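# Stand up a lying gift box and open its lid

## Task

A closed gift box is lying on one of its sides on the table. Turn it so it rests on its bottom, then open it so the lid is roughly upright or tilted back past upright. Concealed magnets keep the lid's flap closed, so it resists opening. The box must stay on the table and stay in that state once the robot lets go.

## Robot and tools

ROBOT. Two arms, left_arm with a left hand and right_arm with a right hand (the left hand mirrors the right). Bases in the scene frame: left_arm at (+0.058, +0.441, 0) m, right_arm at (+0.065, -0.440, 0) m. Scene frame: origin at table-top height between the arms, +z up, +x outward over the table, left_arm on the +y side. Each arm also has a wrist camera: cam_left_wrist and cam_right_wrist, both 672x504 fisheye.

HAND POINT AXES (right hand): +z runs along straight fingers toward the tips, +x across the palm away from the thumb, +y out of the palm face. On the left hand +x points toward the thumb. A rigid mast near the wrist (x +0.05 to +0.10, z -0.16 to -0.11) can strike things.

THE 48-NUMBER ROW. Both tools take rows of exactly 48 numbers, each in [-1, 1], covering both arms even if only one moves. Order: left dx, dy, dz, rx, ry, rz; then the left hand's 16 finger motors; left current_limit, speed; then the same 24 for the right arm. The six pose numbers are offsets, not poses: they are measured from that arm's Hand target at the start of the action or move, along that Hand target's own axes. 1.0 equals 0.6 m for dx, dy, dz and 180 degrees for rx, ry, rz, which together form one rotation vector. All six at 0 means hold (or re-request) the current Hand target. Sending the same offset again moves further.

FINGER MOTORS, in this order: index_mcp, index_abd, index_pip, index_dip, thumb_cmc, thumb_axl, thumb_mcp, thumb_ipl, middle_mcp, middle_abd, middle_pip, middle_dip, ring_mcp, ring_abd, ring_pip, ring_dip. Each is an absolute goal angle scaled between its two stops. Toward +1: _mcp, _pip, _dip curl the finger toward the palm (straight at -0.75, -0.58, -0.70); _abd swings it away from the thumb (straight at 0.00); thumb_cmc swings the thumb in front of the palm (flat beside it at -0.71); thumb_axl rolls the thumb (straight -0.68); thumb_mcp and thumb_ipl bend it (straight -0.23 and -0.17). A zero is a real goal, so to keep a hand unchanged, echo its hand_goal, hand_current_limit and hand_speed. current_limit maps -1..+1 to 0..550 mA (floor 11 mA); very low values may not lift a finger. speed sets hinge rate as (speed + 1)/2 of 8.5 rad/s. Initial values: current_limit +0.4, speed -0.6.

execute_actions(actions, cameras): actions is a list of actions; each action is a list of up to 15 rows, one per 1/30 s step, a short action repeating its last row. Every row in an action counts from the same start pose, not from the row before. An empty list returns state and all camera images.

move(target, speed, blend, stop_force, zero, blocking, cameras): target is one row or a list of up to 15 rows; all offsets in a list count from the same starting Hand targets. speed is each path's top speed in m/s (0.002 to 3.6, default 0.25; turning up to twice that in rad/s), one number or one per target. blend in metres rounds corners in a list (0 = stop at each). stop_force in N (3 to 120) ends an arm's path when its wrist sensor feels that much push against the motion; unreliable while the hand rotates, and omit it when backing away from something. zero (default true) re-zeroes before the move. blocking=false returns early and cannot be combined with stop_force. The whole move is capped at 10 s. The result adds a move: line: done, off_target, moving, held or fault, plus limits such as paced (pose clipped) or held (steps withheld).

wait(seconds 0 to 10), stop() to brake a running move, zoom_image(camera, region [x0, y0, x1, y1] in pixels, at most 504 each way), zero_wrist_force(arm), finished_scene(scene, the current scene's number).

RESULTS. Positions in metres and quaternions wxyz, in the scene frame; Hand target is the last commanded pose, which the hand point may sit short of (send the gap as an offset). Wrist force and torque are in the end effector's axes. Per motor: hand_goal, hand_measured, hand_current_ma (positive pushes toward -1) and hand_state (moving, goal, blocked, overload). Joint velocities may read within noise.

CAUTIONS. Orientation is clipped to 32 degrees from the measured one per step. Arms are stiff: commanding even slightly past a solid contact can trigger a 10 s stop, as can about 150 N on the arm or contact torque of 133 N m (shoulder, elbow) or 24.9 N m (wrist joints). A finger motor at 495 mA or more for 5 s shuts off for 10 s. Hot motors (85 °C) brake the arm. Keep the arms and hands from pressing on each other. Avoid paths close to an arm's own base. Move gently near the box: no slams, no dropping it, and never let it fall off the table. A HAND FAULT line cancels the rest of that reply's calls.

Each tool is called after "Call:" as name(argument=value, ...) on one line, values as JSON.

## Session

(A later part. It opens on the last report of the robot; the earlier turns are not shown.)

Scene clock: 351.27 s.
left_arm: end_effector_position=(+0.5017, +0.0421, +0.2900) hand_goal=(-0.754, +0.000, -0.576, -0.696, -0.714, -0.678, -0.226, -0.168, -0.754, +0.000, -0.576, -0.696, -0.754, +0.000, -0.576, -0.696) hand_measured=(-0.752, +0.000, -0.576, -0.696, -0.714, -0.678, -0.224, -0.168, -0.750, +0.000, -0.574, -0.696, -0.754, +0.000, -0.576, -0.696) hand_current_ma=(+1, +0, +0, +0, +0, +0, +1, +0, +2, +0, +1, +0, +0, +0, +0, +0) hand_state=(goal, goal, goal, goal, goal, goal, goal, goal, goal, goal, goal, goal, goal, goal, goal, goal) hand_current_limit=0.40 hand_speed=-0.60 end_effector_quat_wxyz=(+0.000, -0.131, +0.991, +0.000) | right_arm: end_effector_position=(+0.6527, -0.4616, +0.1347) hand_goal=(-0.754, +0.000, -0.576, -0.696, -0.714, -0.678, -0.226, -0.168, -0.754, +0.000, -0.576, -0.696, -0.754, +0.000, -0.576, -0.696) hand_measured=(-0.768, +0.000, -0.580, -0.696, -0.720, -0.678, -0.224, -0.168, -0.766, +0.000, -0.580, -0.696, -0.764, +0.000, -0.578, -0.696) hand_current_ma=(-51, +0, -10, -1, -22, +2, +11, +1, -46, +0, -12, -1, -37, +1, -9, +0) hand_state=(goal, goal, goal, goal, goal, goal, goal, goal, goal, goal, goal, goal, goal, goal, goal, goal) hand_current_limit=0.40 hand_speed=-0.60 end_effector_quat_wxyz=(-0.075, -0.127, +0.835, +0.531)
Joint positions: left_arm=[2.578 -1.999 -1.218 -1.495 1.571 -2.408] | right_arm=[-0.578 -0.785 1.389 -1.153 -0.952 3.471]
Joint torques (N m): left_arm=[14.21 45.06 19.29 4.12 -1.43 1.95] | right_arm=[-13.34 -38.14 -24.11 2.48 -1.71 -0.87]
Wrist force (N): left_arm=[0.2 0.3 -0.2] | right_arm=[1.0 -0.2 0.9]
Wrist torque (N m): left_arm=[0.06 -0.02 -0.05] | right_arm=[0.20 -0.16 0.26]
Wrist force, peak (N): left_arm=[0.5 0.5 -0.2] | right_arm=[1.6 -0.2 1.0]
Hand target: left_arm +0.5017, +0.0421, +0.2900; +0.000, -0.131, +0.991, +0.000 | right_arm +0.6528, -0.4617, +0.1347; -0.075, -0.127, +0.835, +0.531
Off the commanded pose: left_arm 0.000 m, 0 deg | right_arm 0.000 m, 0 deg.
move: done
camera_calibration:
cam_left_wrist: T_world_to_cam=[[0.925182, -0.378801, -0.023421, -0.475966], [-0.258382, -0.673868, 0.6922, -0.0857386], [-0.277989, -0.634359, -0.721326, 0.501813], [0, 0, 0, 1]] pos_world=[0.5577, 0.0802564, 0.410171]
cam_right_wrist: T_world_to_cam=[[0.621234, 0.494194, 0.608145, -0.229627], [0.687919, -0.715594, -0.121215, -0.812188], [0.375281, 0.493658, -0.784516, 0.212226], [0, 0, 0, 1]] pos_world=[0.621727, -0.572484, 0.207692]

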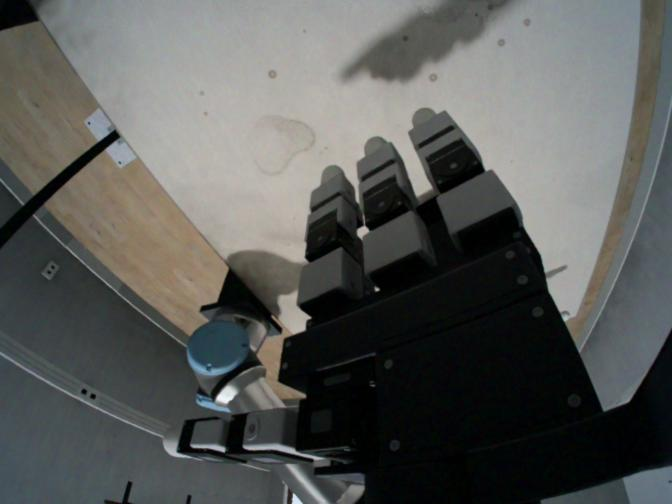

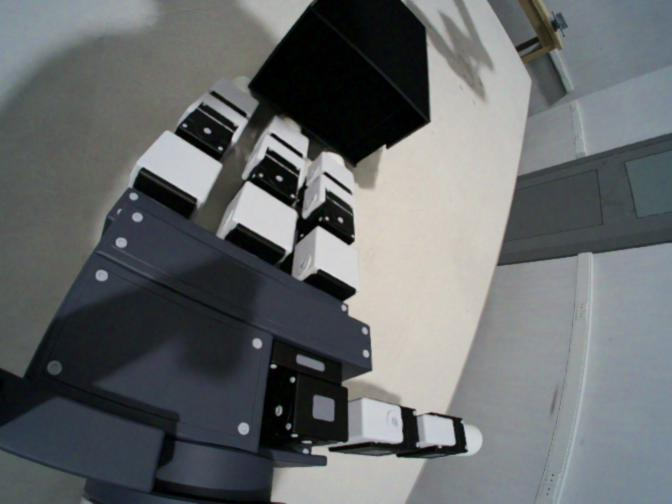

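Call:
move(target=[-0.019,-0.383,0.1,0,0,0,-0.754,0,-0.576,-0.696,-0.714,-0.678,-0.226,-0.168,-0.754,0,-0.576,-0.696,-0.754,0,-0.576,-0.696,0.4,-0.6,0,0,0,0,0,0,-0.754,0,-0.576,-0.696,-0.714,-0.678,-0.226,-0.168,-0.754,0,-0.576,-0.696,-0.754,0,-0.576,-0.696,0.4,-0.6], cameras=["all"], speed=0.25)

Call:
move(target=[0,0,0.055,0,0,0,-0.754,0,-0.576,-0.696,-0.714,-0.678,-0.226,-0.168,-0.754,0,-0.576,-0.696,-0.754,0,-0.576,-0.696,0.4,-0.6,0,0,0,0,0,0,-0.754,0,-0.576,-0.696,-0.714,-0.678,-0.226,-0.168,-0.754,0,-0.576,-0.696,-0.754,0,-0.576,-0.696,0.4,-0.6], cameras=["all"], speed=0.012, stop_force=5)

Scene clock: 371.23 s.
left_arm: end_effector_position=(+0.5714, -0.1757, +0.2294) hand_goal=(-0.754, +0.000, -0.576, -0.696, -0.714, -0.678, -0.226, -0.168, -0.754, +0.000, -0.576, -0.696, -0.754, +0.000, -0.576, -0.696) hand_measured=(-0.752, +0.000, -0.576, -0.696, -0.714, -0.678, -0.224, -0.168, -0.750, +0.000, -0.574, -0.696, -0.754, +0.000, -0.576, -0.696) hand_current_ma=(+1, +0, +0, +0, +0, +0, +1, +0, +2, +0, +1, +0, +0, +0, +0, +0) hand_state=(goal, goal, goal, goal, goal, goal, goal, goal, goal, goal, goal, goal, goal, goal, goal, goal) hand_current_limit=0.40 hand_speed=-0.60 end_effector_quat_wxyz=(+0.021, -0.129, +0.991, -0.031) | right_arm: end_effector_position=(+0.6528, -0.4617, +0.1347) hand_goal=(-0.754, +0.000, -0.576, -0.696, -0.714, -0.678, -0.226, -0.168, -0.754, +0.000, -0.576, -0.696, -0.754, +0.000, -0.576, -0.696) hand_measured=(-0.768, +0.000, -0.580, -0.696, -0.720, -0.678, -0.224, -0.168, -0.766, +0.000, -0.580, -0.696, -0.764, +0.000, -0.578, -0.696) hand_current_ma=(-51, +0, -10, -1, -22, +2, +11, +1, -46, +0, -12, -1, -37, +1, -9, +0) hand_state=(goal, goal, goal, goal, goal, goal, goal, goal, goal, goal, goal, goal, goal, goal, goal, goal) hand_current_limit=0.40 hand_speed=-0.60 end_effector_quat_wxyz=(-0.075, -0.127, +0.835, +0.531)
Joint positions: left_arm=[2.412 -2.755 -0.035 -1.848 1.563 -2.57] | right_arm=[-0.578 -0.785 1.389 -1.153 -0.952 3.471]
Joint torques (N m): left_arm=[-14.57 53.14 31.97 0.27 -1.54 1.98] | right_arm=[-12.27 -37.83 -24.12 2.54 -1.6 -0.87]
Wrist force (N): left_arm=[0.6 0.5 -0.3] | right_arm=[1.2 -0.2 1.0]
Wrist torque (N m): left_arm=[0.13 -0.04 0.07] | right_arm=[0.19 -0.19 0.27]
Wrist force, peak (N): left_arm=[0.1 1.5 -0.7] | right_arm=[1.5 -0.1 1.2]
Hand target: left_arm +0.5723, -0.1769, +0.2300; +0.000, -0.131, +0.991, +0.000 | right_arm +0.6528, -0.4617, +0.1347; -0.075, -0.127, +0.835, +0.531
Off the commanded pose: left_arm 0.002 m, 4 deg | right_arm 0.000 m, 0 deg.
elbow stopped short (left arm): the move would have taken joint 3 (elbow) straighter than the controller allows.
move: off_target (left_arm)
camera_calibration:
cam_left_wrist: T_world_to_cam=[[0.923028, -0.382344, 0.0428021, -0.638938], [-0.295555, -0.633454, 0.715111, -0.149406], [-0.246305, -0.672718, -0.697699, 0.309083], [0, 0, 0, 1]] pos_world=[0.621729, -0.13101, 0.349836]
cam_right_wrist: T_world_to_cam=[[0.621234, 0.494194, 0.608145, -0.229528], [0.687919, -0.715594, -0.121215, -0.812332], [0.375281, 0.493658, -0.784516, 0.212325], [0, 0, 0, 1]] pos_world=[0.621727, -0.572684, 0.207692]

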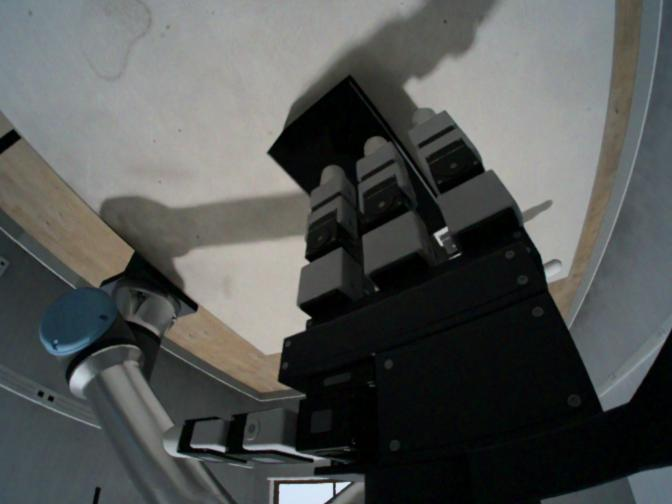

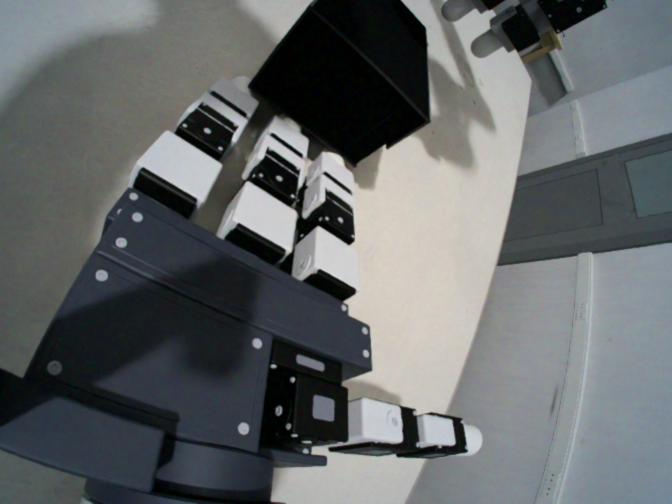

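Scene clock: 374.97 s.
left_arm: end_effector_position=(+0.5714, -0.1758, +0.2021) hand_goal=(-0.754, +0.000, -0.576, -0.696, -0.714, -0.678, -0.226, -0.168, -0.754, +0.000, -0.576, -0.696, -0.754, +0.000, -0.576, -0.696) hand_measured=(-0.754, +0.000, -0.576, -0.696, -0.714, -0.678, -0.224, -0.168, -0.752, +0.000, -0.574, -0.696, -0.754, +0.000, -0.576, -0.696) hand_current_ma=(+0, +0, +0, +0, +0, +0, +1, +0, +1, +0, +0, +0, +0, +0, +0, +0) hand_state=(goal, goal, goal, goal, goal, goal, goal, goal, goal, goal, goal, goal, goal, goal, goal, goal) hand_current_limit=0.40 hand_speed=-0.60 end_effector_quat_wxyz=(+0.009, -0.130, +0.991, -0.014) | right_arm: end_effector_position=(+0.6528, -0.4617, +0.1346) hand_goal=(-0.754, +0.000, -0.576, -0.696, -0.714, -0.678, -0.226, -0.168, -0.754, +0.000, -0.576, -0.696, -0.754, +0.000, -0.576, -0.696) hand_measured=(-0.772, +0.000, -0.582, -0.698, -0.720, -0.678, -0.224, -0.168, -0.770, +0.000, -0.582, -0.698, -0.768, +0.000, -0.582, -0.696) hand_current_ma=(-71, +0, -20, -3, -22, +2, +11, +1, -65, +0, -22, -5, -53, +1, -18, -2) hand_state=(goal, goal, goal, goal, goal, goal, goal, goal, goal, goal, goal, goal, goal, goal, goal, goal) hand_current_limit=0.40 hand_speed=-0.60 end_effector_quat_wxyz=(-0.075, -0.127, +0.835, +0.531)
Joint positions: left_arm=[2.411 -2.789 -0.036 -1.854 1.567 -2.573] | right_arm=[-0.578 -0.785 1.389 -1.153 -0.952 3.471]
Joint torques (N m): left_arm=[-10.96 62.43 15.91 3.98 -0.92 1.47] | right_arm=[-10.8 -41.15 -23.27 2.52 -0.82 -0.73]
Wrist force (N): left_arm=[0.3 0.1 -4.3] | right_arm=[1.2 -0.6 1.7]
Wrist torque (N m): left_arm=[0.42 0.03 0.06] | right_arm=[0.19 -0.21 0.26]
Wrist force, peak (N): left_arm=[0.1 0.0 -8.5] | right_arm=[1.5 -1.2 2.0]
Hand target: left_arm +0.5714, -0.1758, +0.2021; +0.009, -0.130, +0.991, -0.014 (not the last commanded pose) | right_arm +0.6528, -0.4617, +0.1347; -0.075, -0.127, +0.835, +0.531
Off the commanded pose: left_arm 0.005 m, 2 deg | right_arm 0.000 m, 0 deg.
elbow stopped short (left arm): the move would have taken joint 3 (elbow) straighter than the controller allows.
move: contact (left_arm)
camera_calibration:
cam_left_wrist: T_world_to_cam=[[0.924638, -0.3808, 0.00607654, -0.631194], [-0.274797, -0.656031, 0.70293, -0.143312], [-0.263689, -0.651625, -0.711234, 0.306312], [0, 0, 0, 1]] pos_world=[0.625015, -0.134776, 0.322433]
cam_right_wrist: T_world_to_cam=[[0.621234, 0.494194, 0.608145, -0.229528], [0.687919, -0.715594, -0.121215, -0.812332], [0.375281, 0.493658, -0.784516, 0.212325], [0, 0, 0, 1]] pos_world=[0.621727, -0.572684, 0.207692]

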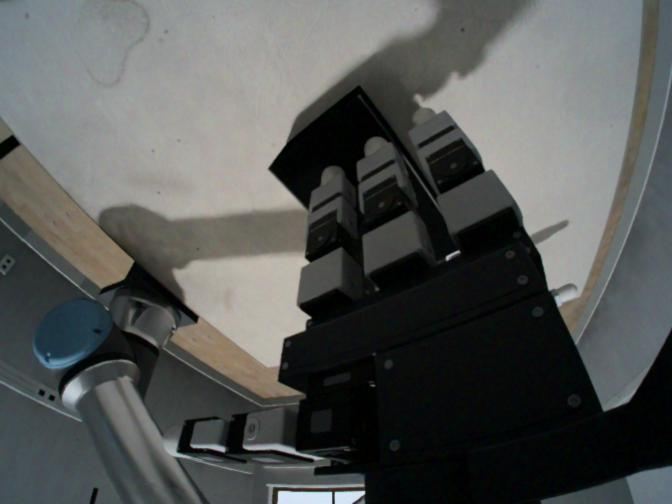

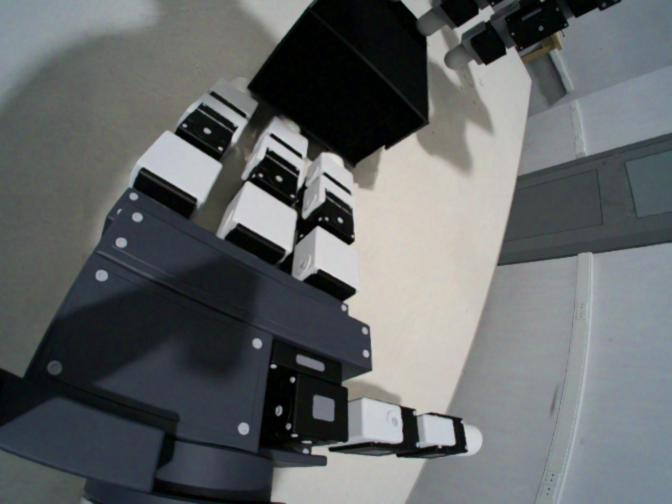

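Call:
move(target=[0,0,0,0,0,0,-0.754,0,-0.576,-0.696,-0.714,-0.678,-0.226,-0.168,-0.754,0,-0.576,-0.696,-0.754,0,-0.576,-0.696,0.4,-0.6,0,-0.038,-0.0756,0,0,0,-0.754,0,-0.576,-0.696,-0.714,-0.678,-0.226,-0.168,-0.754,0,-0.576,-0.696,-0.754,0,-0.576,-0.696,0.4,-0.6], cameras=["all"], speed=0.04)

Scene clock: 383.27 s.
left_arm: end_effector_position=(+0.5714, -0.1758, +0.2021) hand_goal=(-0.754, +0.000, -0.576, -0.696, -0.714, -0.678, -0.226, -0.168, -0.754, +0.000, -0.576, -0.696, -0.754, +0.000, -0.576, -0.696) hand_measured=(-0.754, +0.000, -0.578, -0.696, -0.714, -0.678, -0.224, -0.168, -0.752, +0.000, -0.574, -0.696, -0.754, +0.000, -0.576, -0.696) hand_current_ma=(+0, +0, +0, +0, +0, +0, +1, +0, +1, +0, +0, +0, +0, +0, +0, +0) hand_state=(goal, goal, goal, goal, goal, goal, goal, goal, goal, goal, goal, goal, goal, goal, goal, goal) hand_current_limit=0.40 hand_speed=-0.60 end_effector_quat_wxyz=(+0.009, -0.130, +0.991, -0.014) | right_arm: end_effector_position=(+0.6675, -0.5102, +0.1333) hand_goal=(-0.754, +0.000, -0.576, -0.696, -0.714, -0.678, -0.226, -0.168, -0.754, +0.000, -0.576, -0.696, -0.754, +0.000, -0.576, -0.696) hand_measured=(-0.772, +0.000, -0.582, -0.698, -0.720, -0.678, -0.224, -0.168, -0.770, +0.000, -0.582, -0.698, -0.768, +0.000, -0.582, -0.698) hand_current_ma=(-71, +0, -20, -3, -22, +2, +11, +1, -65, +0, -22, -5, -56, +1, -20, -3) hand_state=(goal, goal, goal, goal, goal, goal, goal, goal, goal, goal, goal, goal, goal, goal, goal, goal) hand_current_limit=0.40 hand_speed=-0.60 end_effector_quat_wxyz=(-0.075, -0.127, +0.835, +0.531) end_effector_velocity=(+0.001, -0.001, +0.000) end_effector_angular_velocity=(-0.001, -0.001, +0.001)
Joint positions: left_arm=[2.411 -2.789 -0.037 -1.854 1.567 -2.573] | right_arm=[-0.624 -0.713 1.25 -1.07 -0.991 3.443]
Joint velocities: left_arm=[within noise] | right_arm=[-0.001 0.002 -0.006 0.002 -0.001 -0.001]
Joint torques (N m): left_arm=[7.87 65.52 17.84 4.13 -1.06 1.71] | right_arm=[-13.67 -40.21 -24.85 2.75 -1.48 -0.86]
Wrist force (N): left_arm=[0.4 0.3 -0.2] | right_arm=[0.6 -0.1 0.8]
Wrist torque (N m): left_arm=[0.08 -0.04 0.07] | right_arm=[0.22 -0.14 0.19]
Wrist force, peak (N): left_arm=[0.4 0.3 -4.4] | right_arm=[1.4 -0.7 1.8]
Hand target: left_arm +0.5714, -0.1758, +0.2021; +0.009, -0.130, +0.991, -0.014 | right_arm +0.6676, -0.5103, +0.1333; -0.075, -0.127, +0.835, +0.531
Off the commanded pose: left_arm 0.000 m, 0 deg | right_arm 0.000 m, 0 deg.
move: done
camera_calibration:
cam_left_wrist: T_world_to_cam=[[0.924613, -0.38086, 0.00601072, -0.631166], [-0.27479, -0.656013, 0.702949, -0.143321], [-0.263782, -0.651607, -0.711215, 0.306366], [0, 0, 0, 1]] pos_world=[0.625015, -0.134776, 0.322433]
cam_right_wrist: T_world_to_cam=[[0.621234, 0.494194, 0.608145, -0.213952], [0.687919, -0.715594, -0.121215, -0.857317], [0.375281, 0.493658, -0.784516, 0.229566], [0, 0, 0, 1]] pos_world=[0.636527, -0.621084, 0.206292]

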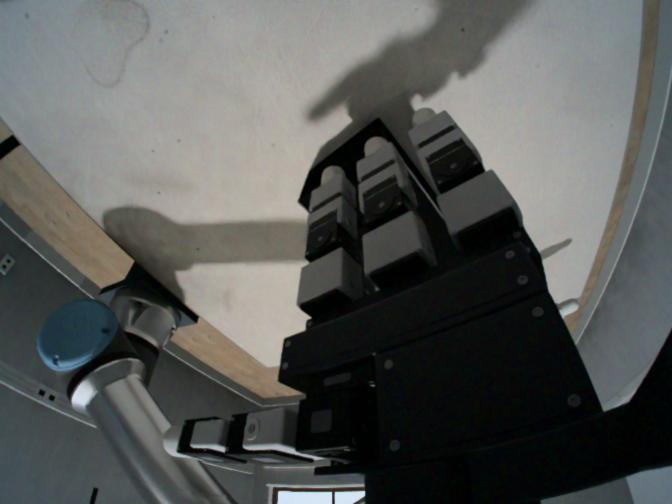

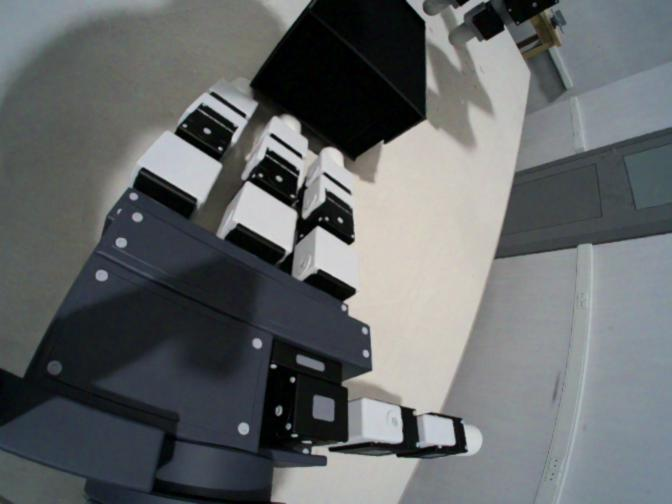

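Call:
move(target=[0,0,0,0,0,0,-0.754,0,-0.576,-0.696,-0.714,-0.678,-0.226,-0.168,-0.754,0,-0.576,-0.696,-0.754,0,-0.576,-0.696,0.4,-0.6,0,-0.0076,0.0035,0,0,0,-0.754,0,-0.576,-0.696,-0.714,-0.678,-0.226,-0.168,-0.754,0,-0.576,-0.696,-0.754,0,-0.576,-0.696,0.4,-0.6], speed=0.02, stop_force=4)

Call:
move(target=[0,0,-0.1,0,0,0,-0.754,0,-0.576,-0.696,-0.714,-0.678,-0.226,-0.168,-0.754,0,-0.576,-0.696,-0.754,0,-0.576,-0.696,0.4,-0.6,0,-0.056,-0.121,0,0,0,-0.754,0,-0.576,-0.696,-0.714,-0.678,-0.226,-0.168,-0.754,0,-0.576,-0.696,-0.754,0,-0.576,-0.696,0.4,-0.6], speed=1.5, cameras=["all"])

Scene clock: 407.17 s.
left_arm: end_effector_position=(+0.5715, -0.1758, +0.2021) hand_goal=(-0.754, +0.000, -0.576, -0.696, -0.714, -0.678, -0.226, -0.168, -0.754, +0.000, -0.576, -0.696, -0.754, +0.000, -0.576, -0.696) hand_measured=(-0.754, +0.000, -0.578, -0.696, -0.714, -0.678, -0.224, -0.168, -0.752, +0.000, -0.574, -0.696, -0.754, +0.000, -0.576, -0.696) hand_current_ma=(+0, +0, +0, +0, +0, +0, +1, +0, +1, +0, +0, +0, +0, +0, +0, +0) hand_state=(goal, goal, goal, goal, goal, goal, goal, goal, goal, goal, goal, goal, goal, goal, goal, goal) hand_current_limit=0.40 hand_speed=-0.60 end_effector_quat_wxyz=(+0.009, -0.130, +0.991, -0.014) | right_arm: end_effector_position=(+0.6676, -0.5103, +0.1283) hand_goal=(-0.754, +0.000, -0.576, -0.696, -0.714, -0.678, -0.226, -0.168, -0.754, +0.000, -0.576, -0.696, -0.754, +0.000, -0.576, -0.696) hand_measured=(-0.760, +0.000, -0.576, -0.698, -0.720, -0.678, -0.224, -0.168, -0.758, +0.000, -0.576, -0.698, -0.756, +0.000, -0.576, -0.698) hand_current_ma=(-21, +0, -2, -3, -22, +2, +11, +1, -14, +0, -2, -3, -7, +1, -1, -4) hand_state=(goal, goal, goal, goal, goal, goal, goal, goal, goal, goal, goal, goal, goal, goal, goal, goal) hand_current_limit=0.40 hand_speed=-0.60 end_effector_quat_wxyz=(-0.075, -0.127, +0.835, +0.531)
Joint positions: left_arm=[2.411 -2.788 -0.038 -1.853 1.567 -2.573] | right_arm=[-0.624 -0.706 1.251 -1.079 -0.991 3.443]
Joint torques (N m): left_arm=[8.55 65.65 17.71 4.11 -1.19 1.84] | right_arm=[-3.86 -38.64 -10.94 -2.28 0.01 -0.09]
Wrist force (N): left_arm=[0.3 0.4 -0.2] | right_arm=[1.1 2.1 -2.6]
Wrist torque (N m): left_arm=[0.11 -0.03 0.06] | right_arm=[0.33 -0.06 0.32]
Wrist force, peak (N): left_arm=[0.5 0.6 -0.5] | right_arm=[1.1 1.9 -3.0]
Hand target: left_arm +0.5714, -0.1758, +0.2021; +0.009, -0.130, +0.991, -0.014 | right_arm +0.6676, -0.5103, +0.1283; -0.075, -0.127, +0.835, +0.531
Off the commanded pose: left_arm 0.000 m, 0 deg | right_arm 0.000 m, 0 deg.
move: done

Scene clock: 408.43 s.
left_arm: end_effector_position=(+0.5692, -0.1732, +0.2614) hand_goal=(-0.754, +0.000, -0.576, -0.696, -0.714, -0.678, -0.226, -0.168, -0.754, +0.000, -0.576, -0.696, -0.754, +0.000, -0.576, -0.696) hand_measured=(-0.754, +0.000, -0.578, -0.696, -0.714, -0.678, -0.224, -0.168, -0.752, +0.000, -0.574, -0.696, -0.754, +0.000, -0.576, -0.696) hand_current_ma=(+0, +0, +0, +0, +0, +0, +1, +0, +1, +0, +0, +0, +0, +0, +0, +0) hand_state=(goal, goal, goal, goal, goal, goal, goal, goal, goal, goal, goal, goal, goal, goal, goal, goal) hand_current_limit=0.40 hand_speed=-0.60 end_effector_quat_wxyz=(+0.032, -0.127, +0.990, -0.047) | right_arm: end_effector_position=(+0.6909, -0.5868, +0.1288) hand_goal=(-0.754, +0.000, -0.576, -0.696, -0.714, -0.678, -0.226, -0.168, -0.754, +0.000, -0.576, -0.696, -0.754, +0.000, -0.576, -0.696) hand_measured=(-0.760, +0.000, -0.576, -0.696, -0.720, -0.678, -0.224, -0.168, -0.758, +0.000, -0.576, -0.696, -0.758, +0.000, -0.574, -0.696) hand_current_ma=(-22, +0, +0, -1, -22, +2, +11, +1, -17, +0, +1, +0, -11, +1, +3, -1) hand_state=(goal, goal, goal, goal, goal, goal, goal, goal, goal, goal, goal, goal, goal, goal, goal, goal) hand_current_limit=0.40 hand_speed=-0.60 end_effector_quat_wxyz=(-0.075, -0.127, +0.835, +0.531)
Joint positions: left_arm=[2.413 -2.715 -0.035 -1.849 1.558 -2.567] | right_arm=[-0.686 -0.571 0.98 -0.923 -1.045 3.406]
Joint torques (N m): left_arm=[14.14 63.71 30.06 4.38 -1.65 1.93] | right_arm=[-13.26 -45.1 -25.62 2.68 -1.71 -0.87]
Wrist force (N): left_arm=[0.4 0.3 -0.2] | right_arm=[0.8 0.7 0.6]
Wrist torque (N m): left_arm=[0.09 -0.01 -0.01] | right_arm=[0.15 -0.14 0.26]
Wrist force, peak (N): left_arm=[0.6 0.7 -1.4] | right_arm=[1.1 2.1 -2.7]
Hand target: left_arm +0.5701, -0.1743, +0.2621; +0.009, -0.130, +0.991, -0.014 | right_arm +0.6910, -0.5868, +0.1287; -0.075, -0.127, +0.835, +0.531
Off the commanded pose: left_arm 0.002 m, 5 deg | right_arm 0.000 m, 0 deg.
elbow stopped short (left arm): the move would have taken joint 3 (elbow) straighter than the controller allows.
move: off_target (left_arm)
camera_calibration:
cam_left_wrist: T_world_to_cam=[[0.920481, -0.382777, 0.0787184, -0.645421], [-0.316188, -0.611123, 0.72564, -0.158474], [-0.229652, -0.692828, -0.683557, 0.315898], [0, 0, 0, 1]] pos_world=[0.616537, -0.125037, 0.381736]
cam_right_wrist: T_world_to_cam=[[0.621286, 0.494184, 0.6081, -0.187929], [0.687862, -0.715653, -0.121189, -0.928783], [0.375299, 0.493582, -0.784556, 0.255012], [0, 0, 0, 1]] pos_world=[0.659927, -0.697684, 0.201792]

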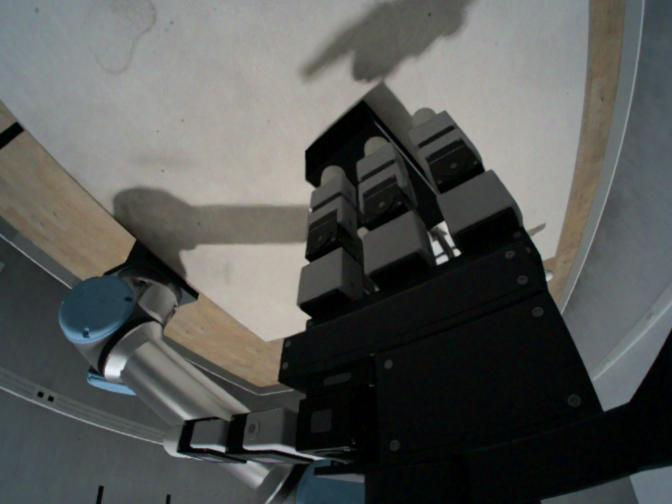

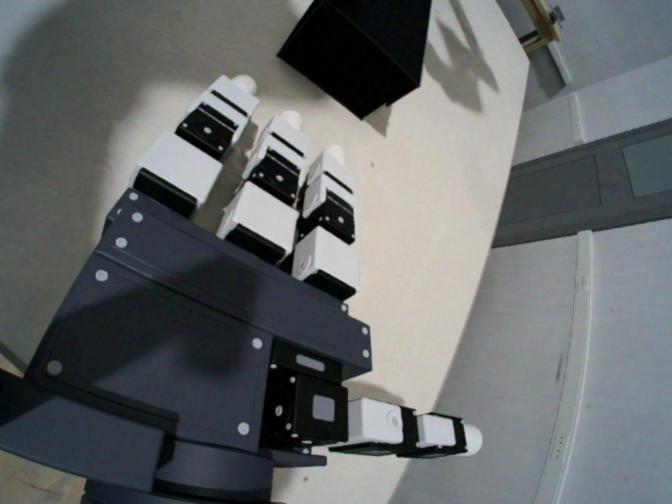

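Call:
zoom_image(camera="cam_right_wrist", region=[260, 0, 450, 140])

Call:
zoom_image(camera="cam_left_wrist", region=[280, 70, 480, 270])

Scaled by 2.653 from the camera's 672x504 image, which has a finer 960x720 frame.

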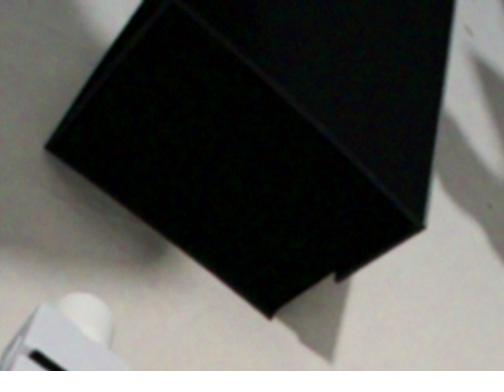

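Scaled by 2.520 from the camera's 672x504 image, which has a finer 960x720 frame.

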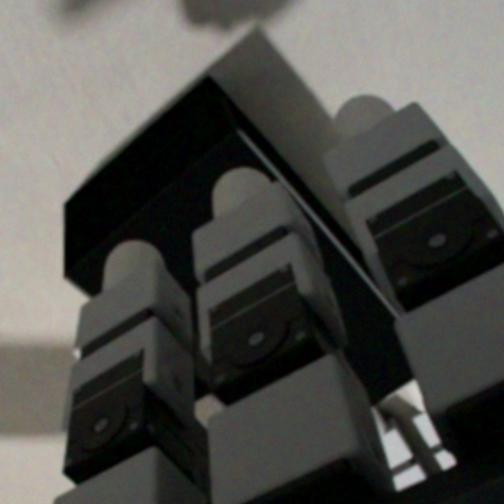

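Call:
move(target=[[0.116,0.019,-0.28,0,0,0.087,-0.754,0,-0.576,-0.696,-0.714,-0.678,-0.226,-0.168,-0.754,0,-0.576,-0.696,-0.754,0,-0.576,-0.696,0.4,-0.6,-0.108,0.011,0.019,-0.0167,0.0282,-0.0132,-0.59,0,-0.576,-0.696,-0.714,-0.678,-0.226,-0.168,0.48,0,0.74,-0.3,0.48,0,0.74,-0.3,0.4,-0.6],[0.116,0.019,-0.28,0,0,0.087,-0.754,0,-0.576,-0.696,-0.714,-0.678,-0.226,-0.168,-0.754,0,-0.576,-0.696,-0.754,0,-0.576,-0.696,0.4,-0.6,-0.093,0.035,0.173,-0.0167,0.0282,-0.0132,-0.59,0,-0.576,-0.696,-0.714,-0.678,-0.226,-0.168,0.48,0,0.74,-0.3,0.48,0,0.74,-0.3,0.4,-0.6]], cameras=["all"], speed=[0.2,0.1])

Call:
zoom_image(camera="cam_right_wrist", region=[220, 0, 480, 195])

Scene clock: 487.77 s.
left_arm: end_effector_position=(+0.4956, -0.1759, +0.4276) hand_goal=(-0.754, +0.000, -0.576, -0.696, -0.714, -0.678, -0.226, -0.168, -0.754, +0.000, -0.576, -0.696, -0.754, +0.000, -0.576, -0.696) hand_measured=(-0.754, +0.000, -0.578, -0.696, -0.714, -0.678, -0.224, -0.168, -0.752, +0.000, -0.574, -0.696, -0.754, +0.000, -0.576, -0.696) hand_current_ma=(+0, +0, +0, +0, +0, +0, +1, +0, +1, +0, +0, +0, +0, +0, +0, +0) hand_state=(goal, goal, goal, goal, goal, goal, goal, goal, goal, goal, goal, goal, goal, goal, goal, goal) hand_current_limit=0.40 hand_speed=-0.60 end_effector_quat_wxyz=(+0.093, +0.024, +0.989, -0.111) | right_arm: end_effector_position=(+0.7146, -0.4722, +0.1042) hand_goal=(-0.590, +0.000, -0.576, -0.696, -0.714, -0.678, -0.226, -0.168, +0.480, +0.000, +0.740, -0.300, +0.480, +0.000, +0.740, -0.300) hand_measured=(-0.456, +0.000, -0.576, -0.696, -0.720, -0.678, -0.224, -0.168, +0.476, +0.000, +0.740, -0.302, +0.476, +0.000, +0.740, -0.302) hand_current_ma=(+385, +0, +0, -1, -23, +2, +11, +1, -16, +0, -1, -7, -16, +1, -1, -7) hand_state=(blocked, goal, goal, goal, goal, goal, goal, goal, goal, goal, goal, goal, goal, goal, goal, goal) hand_current_limit=0.40 hand_speed=-0.60 end_effector_quat_wxyz=(-0.104, -0.166, +0.813, +0.548)
Joint positions: left_arm=[2.323 -2.498 -0.035 -1.89 1.552 -2.355] | right_arm=[-0.522 -0.54 1.018 -0.953 -0.972 3.411]
Joint torques (N m): left_arm=[-14.8 57.67 14.71 4.57 -1.27 1.95] | right_arm=[13.98 -63.89 -7.6 -3.37 1.41 2.2]
Wrist force (N): left_arm=[0.7 0.4 -0.5] | right_arm=[1.0 16.5 -9.8]
Wrist torque (N m): left_arm=[0.09 -0.09 0.03] | right_arm=[0.77 -0.37 -0.03]
Wrist force, peak (N): left_arm=[1.2 0.5 -1.7] | right_arm=[1.0 16.5 -9.8]
Hand target: left_arm +0.4963, -0.1771, +0.4286; +0.011, +0.006, +1.000, -0.012 | right_arm +0.7146, -0.4721, +0.1042; -0.104, -0.166, +0.813, +0.548
Off the commanded pose: left_arm 0.002 m, 15 deg | right_arm 0.000 m, 0 deg.
elbow stopped short (left arm): the move would have taken joint 3 (elbow) straighter than the controller allows.
move: off_target (left_arm)
camera_calibration:
cam_left_wrist: T_world_to_cam=[[0.743927, -0.616466, 0.25796, -0.622021], [-0.579585, -0.403049, 0.708261, -0.129443], [-0.332648, -0.676404, -0.657133, 0.453328], [0, 0, 0, 1]] pos_world=[0.538513, -0.128993, 0.550033]
cam_right_wrist: T_world_to_cam=[[0.580446, 0.523018, 0.624127, -0.203274], [0.752422, -0.637552, -0.165494, -0.870655], [0.311358, 0.565667, -0.763595, 0.247826], [0, 0, 0, 1]] pos_world=[0.695927, -0.588959, 0.172019]

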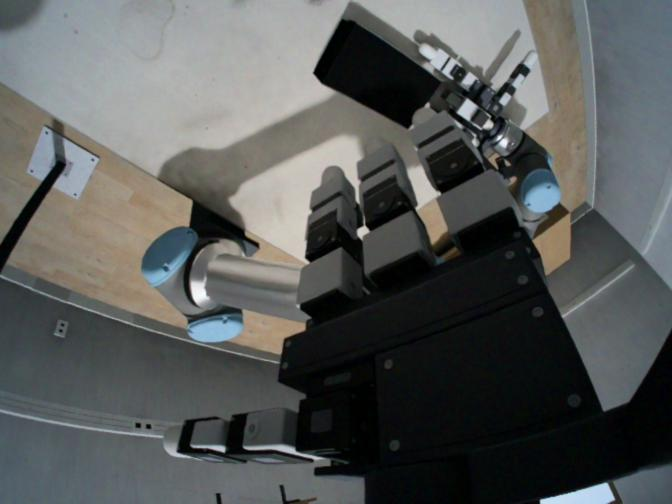

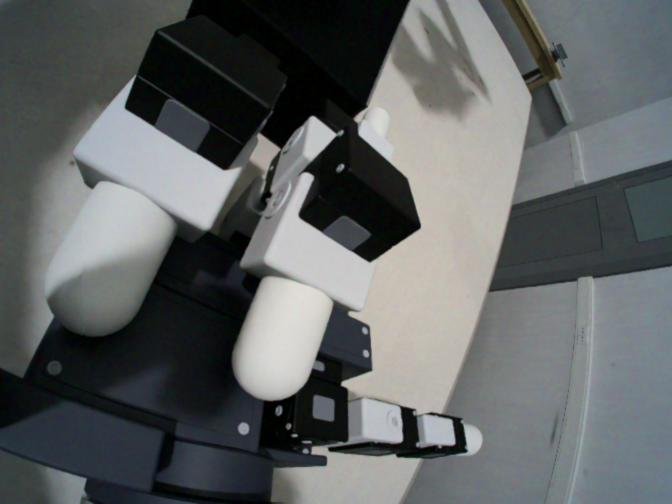

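Scaled by 1.938 from the camera's 672x504 image, which has a finer 960x720 frame.

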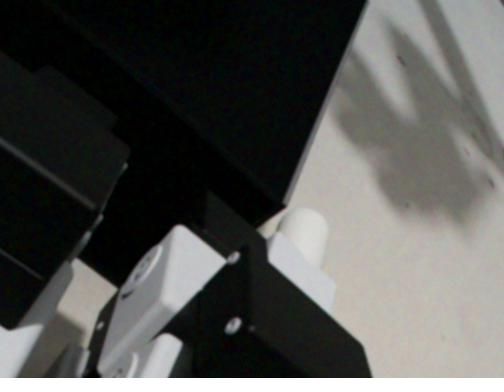

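Call:
zoom_image(camera="cam_left_wrist", region=[390, 10, 570, 145])

Scaled by 2.800 from the camera's 672x504 image, which has a finer 960x720 frame.

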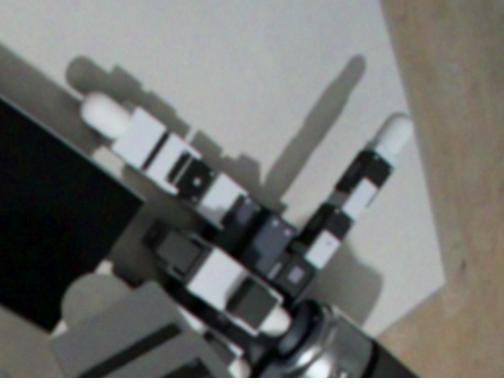

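Call:
move(target=[0,0,0,0,0,0,-0.754,0,-0.576,-0.696,-0.714,-0.678,-0.226,-0.168,-0.754,0,-0.576,-0.696,-0.754,0,-0.576,-0.696,0.4,-0.6,0,0.031,-0.0125,0,0,0,-0.59,0,-0.576,-0.696,-0.714,-0.678,-0.226,-0.168,0.48,0,0.74,-0.3,0.48,0,0.74,-0.3,0.4,-0.6], cameras=["all"], speed=0.1)

Call:
zoom_image(camera="cam_left_wrist", region=[390, 10, 570, 145])

Scene clock: 524.03 s.
left_arm: end_effector_position=(+0.4956, -0.1759, +0.4276) hand_goal=(-0.754, +0.000, -0.576, -0.696, -0.714, -0.678, -0.226, -0.168, -0.754, +0.000, -0.576, -0.696, -0.754, +0.000, -0.576, -0.696) hand_measured=(-0.754, +0.000, -0.578, -0.696, -0.714, -0.678, -0.224, -0.168, -0.752, +0.000, -0.574, -0.696, -0.754, +0.000, -0.576, -0.696) hand_current_ma=(+0, +0, +0, +0, +0, +0, +1, +0, +1, +0, +0, +0, +0, +0, +0, +0) hand_state=(goal, goal, goal, goal, goal, goal, goal, goal, goal, goal, goal, goal, goal, goal, goal, goal) hand_current_limit=0.40 hand_speed=-0.60 end_effector_quat_wxyz=(+0.093, +0.024, +0.989, -0.111) | right_arm: end_effector_position=(+0.7143, -0.4720, +0.1240) hand_goal=(-0.590, +0.000, -0.576, -0.696, -0.714, -0.678, -0.226, -0.168, +0.480, +0.000, +0.740, -0.300, +0.480, +0.000, +0.740, -0.300) hand_measured=(-0.598, +0.000, -0.576, -0.696, -0.720, -0.678, -0.224, -0.168, +0.476, +0.000, +0.740, -0.302, +0.476, +0.000, +0.740, -0.302) hand_current_ma=(-27, +0, +0, -1, -23, +2, +11, +1, -16, +0, -1, -7, -16, +1, -1, -7) hand_state=(goal, goal, goal, goal, goal, goal, goal, goal, goal, goal, goal, goal, goal, goal, goal, goal) hand_current_limit=0.40 hand_speed=-0.60 end_effector_quat_wxyz=(-0.104, -0.166, +0.813, +0.548)
Joint positions: left_arm=[2.323 -2.498 -0.035 -1.89 1.552 -2.355] | right_arm=[-0.522 -0.565 1.013 -0.923 -0.972 3.411]
Joint torques (N m): left_arm=[-13.34 57.73 14.96 4.53 -1.19 1.71] | right_arm=[-13.35 -75.75 -24.36 2.55 -1.7 -0.25]
Wrist force (N): left_arm=[0.6 0.6 -0.6] | right_arm=[0.6 1.2 0.5]
Wrist torque (N m): left_arm=[0.12 -0.07 0.01] | right_arm=[0.15 -0.14 0.15]
Wrist force, peak (N): left_arm=[1.0 0.7 -0.5] | right_arm=[0.9 18.4 -11.0]
Hand target: left_arm +0.4963, -0.1771, +0.4286; +0.011, +0.006, +1.000, -0.012 | right_arm +0.7143, -0.4721, +0.1242; -0.104, -0.166, +0.813, +0.548
Off the commanded pose: left_arm 0.002 m, 15 deg | right_arm 0.000 m, 0 deg.
elbow stopped short (left arm): the move would have taken joint 3 (elbow) straighter than the controller allows.
move: off_target (left_arm)
camera_calibration:
cam_left_wrist: T_world_to_cam=[[0.743927, -0.616466, 0.25796, -0.622021], [-0.579585, -0.403049, 0.708261, -0.129443], [-0.332648, -0.676404, -0.657133, 0.453328], [0, 0, 0, 1]] pos_world=[0.538513, -0.128993, 0.550033]
cam_right_wrist: T_world_to_cam=[[0.580479, 0.523084, 0.62404, -0.215415], [0.752399, -0.637596, -0.16543, -0.867127], [0.311352, 0.565556, -0.763679, 0.26286], [0, 0, 0, 1]] pos_world=[0.695627, -0.588859, 0.191719]

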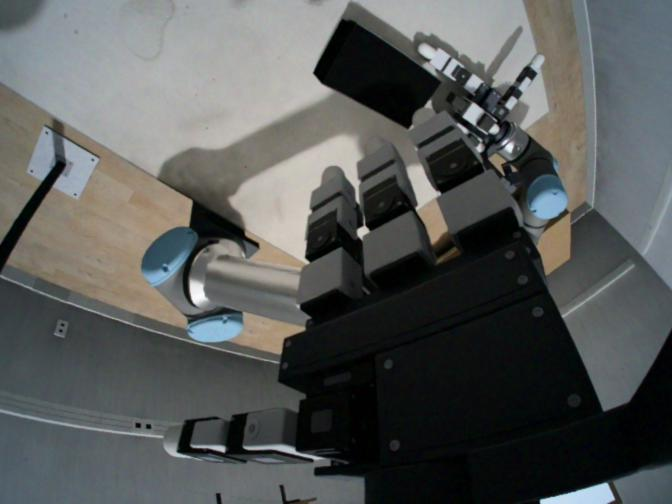

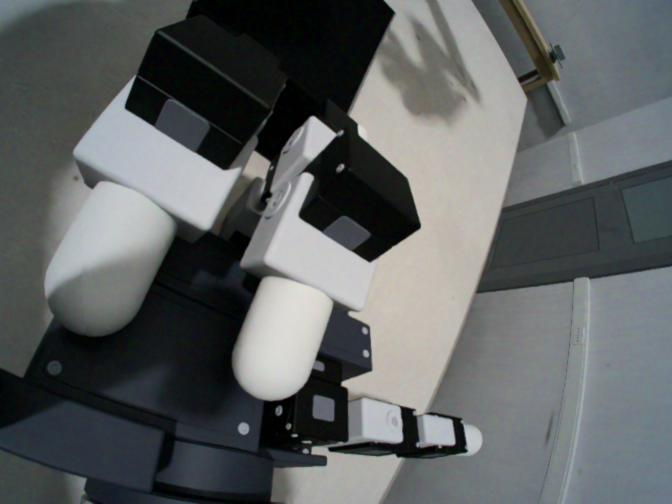

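Scaled by 2.800 from the camera's 672x504 image, which has a finer 960x720 frame.

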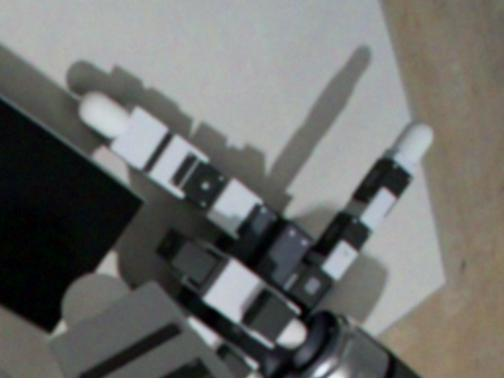

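Call:
zoom_image(camera="cam_left_wrist", region=[400, 20, 480, 90])

Call:
zoom_image(camera="cam_right_wrist", region=[260, 60, 420, 180])

Scaled by 6.300 from the camera's 672x504 image, which has a finer 960x720 frame.

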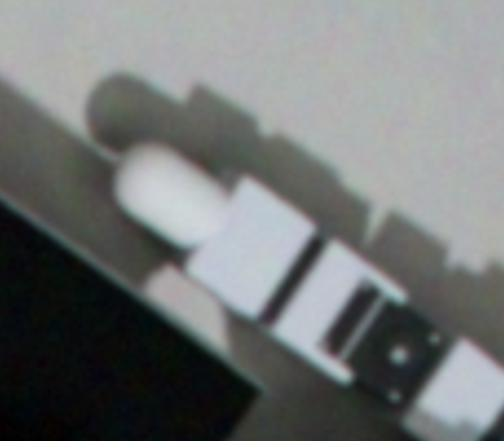

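Scaled by 3.150 from the camera's 672x504 image, which has a finer 960x720 frame.

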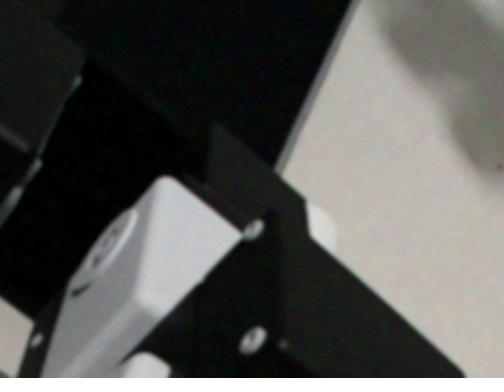

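Call:
move(target=[0,0,0,0,0,0,-0.754,0,-0.576,-0.696,-0.714,-0.678,-0.226,-0.168,-0.754,0,-0.576,-0.696,-0.754,0,-0.576,-0.696,0.4,-0.6,-0.0035,-0.002,-0.023,0.0167,0,0,-0.754,0,-0.576,-0.696,-0.714,-0.678,-0.226,-0.168,0.48,0,0.74,-0.3,0.48,0,0.74,-0.3,0.4,-0.6], speed=0.1)

Call:
move(target=[0,0,0,0,0,0,-0.754,0,-0.576,-0.696,-0.714,-0.678,-0.226,-0.168,-0.754,0,-0.576,-0.696,-0.754,0,-0.576,-0.696,0.4,-0.6,0.06,0,0,0,0,0,-0.754,0,-0.576,-0.696,-0.714,-0.678,-0.226,-0.168,0.48,0,0.74,-0.3,0.48,0,0.74,-0.3,0.4,-0.6], speed=0.015, stop_force=3, cameras=["all"])

Call:
zoom_image(camera="cam_left_wrist", region=[400, 20, 480, 90])

Call:
zoom_image(camera="cam_right_wrist", region=[260, 60, 420, 180])

Scene clock: 574.13 s.
left_arm: end_effector_position=(+0.4956, -0.1759, +0.4276) hand_goal=(-0.754, +0.000, -0.576, -0.696, -0.714, -0.678, -0.226, -0.168, -0.754, +0.000, -0.576, -0.696, -0.754, +0.000, -0.576, -0.696) hand_measured=(-0.754, +0.000, -0.578, -0.696, -0.714, -0.678, -0.224, -0.168, -0.752, +0.000, -0.574, -0.696, -0.754, +0.000, -0.576, -0.696) hand_current_ma=(+0, +0, +0, +0, +0, +0, +1, +0, +1, +0, +0, +0, +0, +0, +0, +0) hand_state=(goal, goal, goal, goal, goal, goal, goal, goal, goal, goal, goal, goal, goal, goal, goal, goal) hand_current_limit=0.40 hand_speed=-0.60 end_effector_quat_wxyz=(+0.093, +0.024, +0.989, -0.111) | right_arm: end_effector_position=(+0.7212, -0.4834, +0.1283) hand_goal=(-0.754, +0.000, -0.576, -0.696, -0.714, -0.678, -0.226, -0.168, +0.480, +0.000, +0.740, -0.300, +0.480, +0.000, +0.740, -0.300) hand_measured=(-0.758, +0.000, -0.576, -0.696, -0.720, -0.678, -0.224, -0.168, +0.476, +0.000, +0.740, -0.302, +0.476, +0.000, +0.740, -0.302) hand_current_ma=(-16, +0, +1, -1, -23, +2, +11, +1, -16, +0, -1, -7, -16, +1, -1, -7) hand_state=(goal, goal, goal, goal, goal, goal, goal, goal, goal, goal, goal, goal, goal, goal, goal, goal) hand_current_limit=0.40 hand_speed=-0.60 end_effector_quat_wxyz=(-0.100, -0.168, +0.827, +0.527) end_effector_velocity=(+0.001, -0.002, +0.000) end_effector_angular_velocity=(-0.006, -0.003, +0.000)
Joint positions: left_arm=[2.323 -2.498 -0.035 -1.89 1.552 -2.355] | right_arm=[-0.529 -0.57 0.981 -0.944 -0.993 3.439]
Joint velocities: left_arm=[within noise] | right_arm=[-0.001 0 -0.005 -0.003 -0.003 0.003]
Joint torques (N m): left_arm=[-11.56 56.9 16.53 4.49 -1.18 1.16] | right_arm=[-13.02 -75.63 -26.12 -2.3 -1.7 2.01]
Wrist force (N): left_arm=[0.7 0.4 -0.3] | right_arm=[0.6 1.2 0.5]
Wrist torque (N m): left_arm=[0.07 -0.08 0.03] | right_arm=[0.15 -0.13 0.16]
Wrist force, peak (N): left_arm=[1.0 0.7 -0.5] | right_arm=[0.5 2.4 0.7]
Hand target: left_arm +0.4963, -0.1771, +0.4286; +0.011, +0.006, +1.000, -0.012 | right_arm +0.7213, -0.4835, +0.1284; -0.100, -0.168, +0.827, +0.526
Off the commanded pose: left_arm 0.002 m, 15 deg | right_arm 0.000 m, 0 deg.
elbow stopped short (left arm): the move would have taken joint 3 (elbow) straighter than the controller allows.
move: off_target (left_arm)

Scene clock: 577.57 s.
left_arm: end_effector_position=(+0.4956, -0.1759, +0.4276) hand_goal=(-0.754, +0.000, -0.576, -0.696, -0.714, -0.678, -0.226, -0.168, -0.754, +0.000, -0.576, -0.696, -0.754, +0.000, -0.576, -0.696) hand_measured=(-0.754, +0.000, -0.578, -0.696, -0.714, -0.678, -0.224, -0.168, -0.752, +0.000, -0.574, -0.696, -0.754, +0.000, -0.576, -0.696) hand_current_ma=(+0, +0, +0, +0, +0, +0, +1, +0, +1, +0, +0, +0, +0, +0, +0, +0) hand_state=(goal, goal, goal, goal, goal, goal, goal, goal, goal, goal, goal, goal, goal, goal, goal, goal) hand_current_limit=0.40 hand_speed=-0.60 end_effector_quat_wxyz=(+0.093, +0.024, +0.989, -0.111) | right_arm: end_effector_position=(+0.6880, -0.4973, +0.1279) hand_goal=(-0.754, +0.000, -0.576, -0.696, -0.714, -0.678, -0.226, -0.168, +0.480, +0.000, +0.740, -0.300, +0.480, +0.000, +0.740, -0.300) hand_measured=(-0.758, -0.010, -0.576, -0.696, -0.720, -0.678, -0.224, -0.168, +0.476, +0.000, +0.740, -0.302, +0.476, +0.000, +0.740, -0.302) hand_current_ma=(-12, -27, +1, -1, -23, +2, +11, +1, -16, +0, -1, -7, -16, +1, -1, -7) hand_state=(goal, goal, goal, goal, goal, goal, goal, goal, goal, goal, goal, goal, goal, goal, goal, goal) hand_current_limit=0.40 hand_speed=-0.60 end_effector_quat_wxyz=(-0.100, -0.168, +0.827, +0.526)
Joint positions: left_arm=[2.323 -2.498 -0.035 -1.89 1.552 -2.355] | right_arm=[-0.568 -0.632 1.104 -0.993 -1.027 3.417]
Joint torques (N m): left_arm=[-7.94 57.34 17.75 4.67 -1.26 0.43] | right_arm=[-13.64 -72.6 -12.86 -2.18 -1.91 -0.75]
Wrist force (N): left_arm=[0.7 0.6 -0.3] | right_arm=[-0.3 1.6 -0.1]
Wrist torque (N m): left_arm=[0.09 -0.07 0.02] | right_arm=[0.17 -0.15 0.16]
Wrist force, peak (N): left_arm=[0.9 0.7 -0.6] | right_arm=[0.1 1.8 0.4]
Hand target: left_arm +0.4963, -0.1771, +0.4286; +0.011, +0.006, +1.000, -0.012 | right_arm +0.6880, -0.4973, +0.1279; -0.100, -0.168, +0.827, +0.526
Off the commanded pose: left_arm 0.002 m, 15 deg | right_arm 0.000 m, 0 deg.
elbow stopped short (left arm): the move would have taken joint 3 (elbow) straighter than the controller allows.
move: off_target (left_arm)
camera_calibration:
cam_left_wrist: T_world_to_cam=[[0.743927, -0.616466, 0.25796, -0.622021], [-0.579585, -0.403049, 0.708261, -0.129443], [-0.332648, -0.676404, -0.657133, 0.453328], [0, 0, 0, 1]] pos_world=[0.538513, -0.128993, 0.550033]
cam_right_wrist: T_world_to_cam=[[0.568436, 0.552519, 0.609593, -0.164634], [0.754809, -0.645019, -0.119221, -0.874045], [0.327327, 0.527895, -0.783699, 0.261239], [0, 0, 0, 1]] pos_world=[0.667811, -0.610719, 0.200889]

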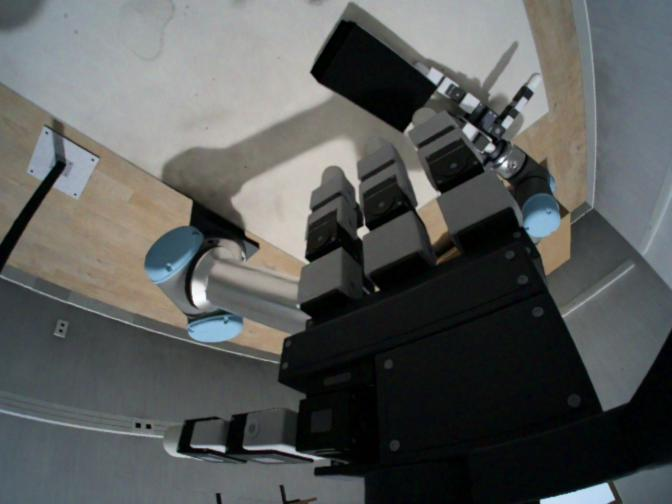

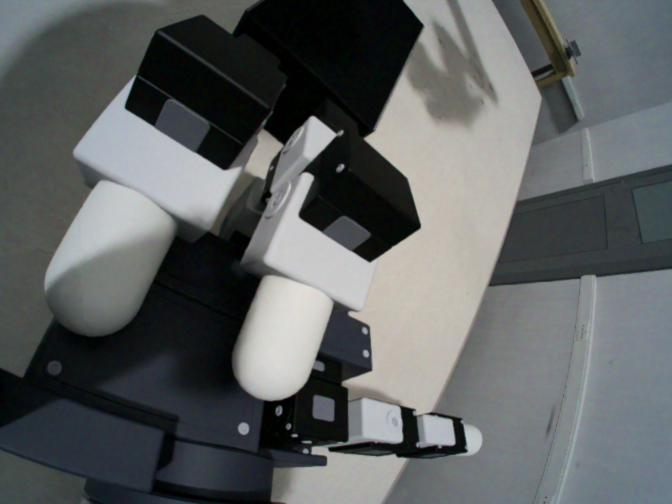

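Scaled by 6.300 from the camera's 672x504 image, which has a finer 960x720 frame.

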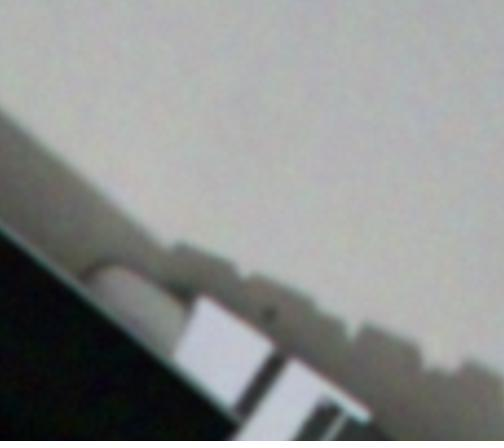

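Scaled by 3.150 from the camera's 672x504 image, which has a finer 960x720 frame.

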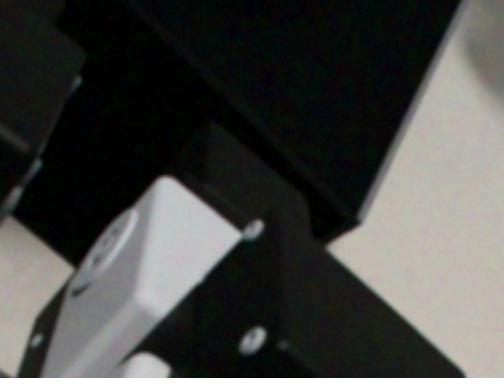

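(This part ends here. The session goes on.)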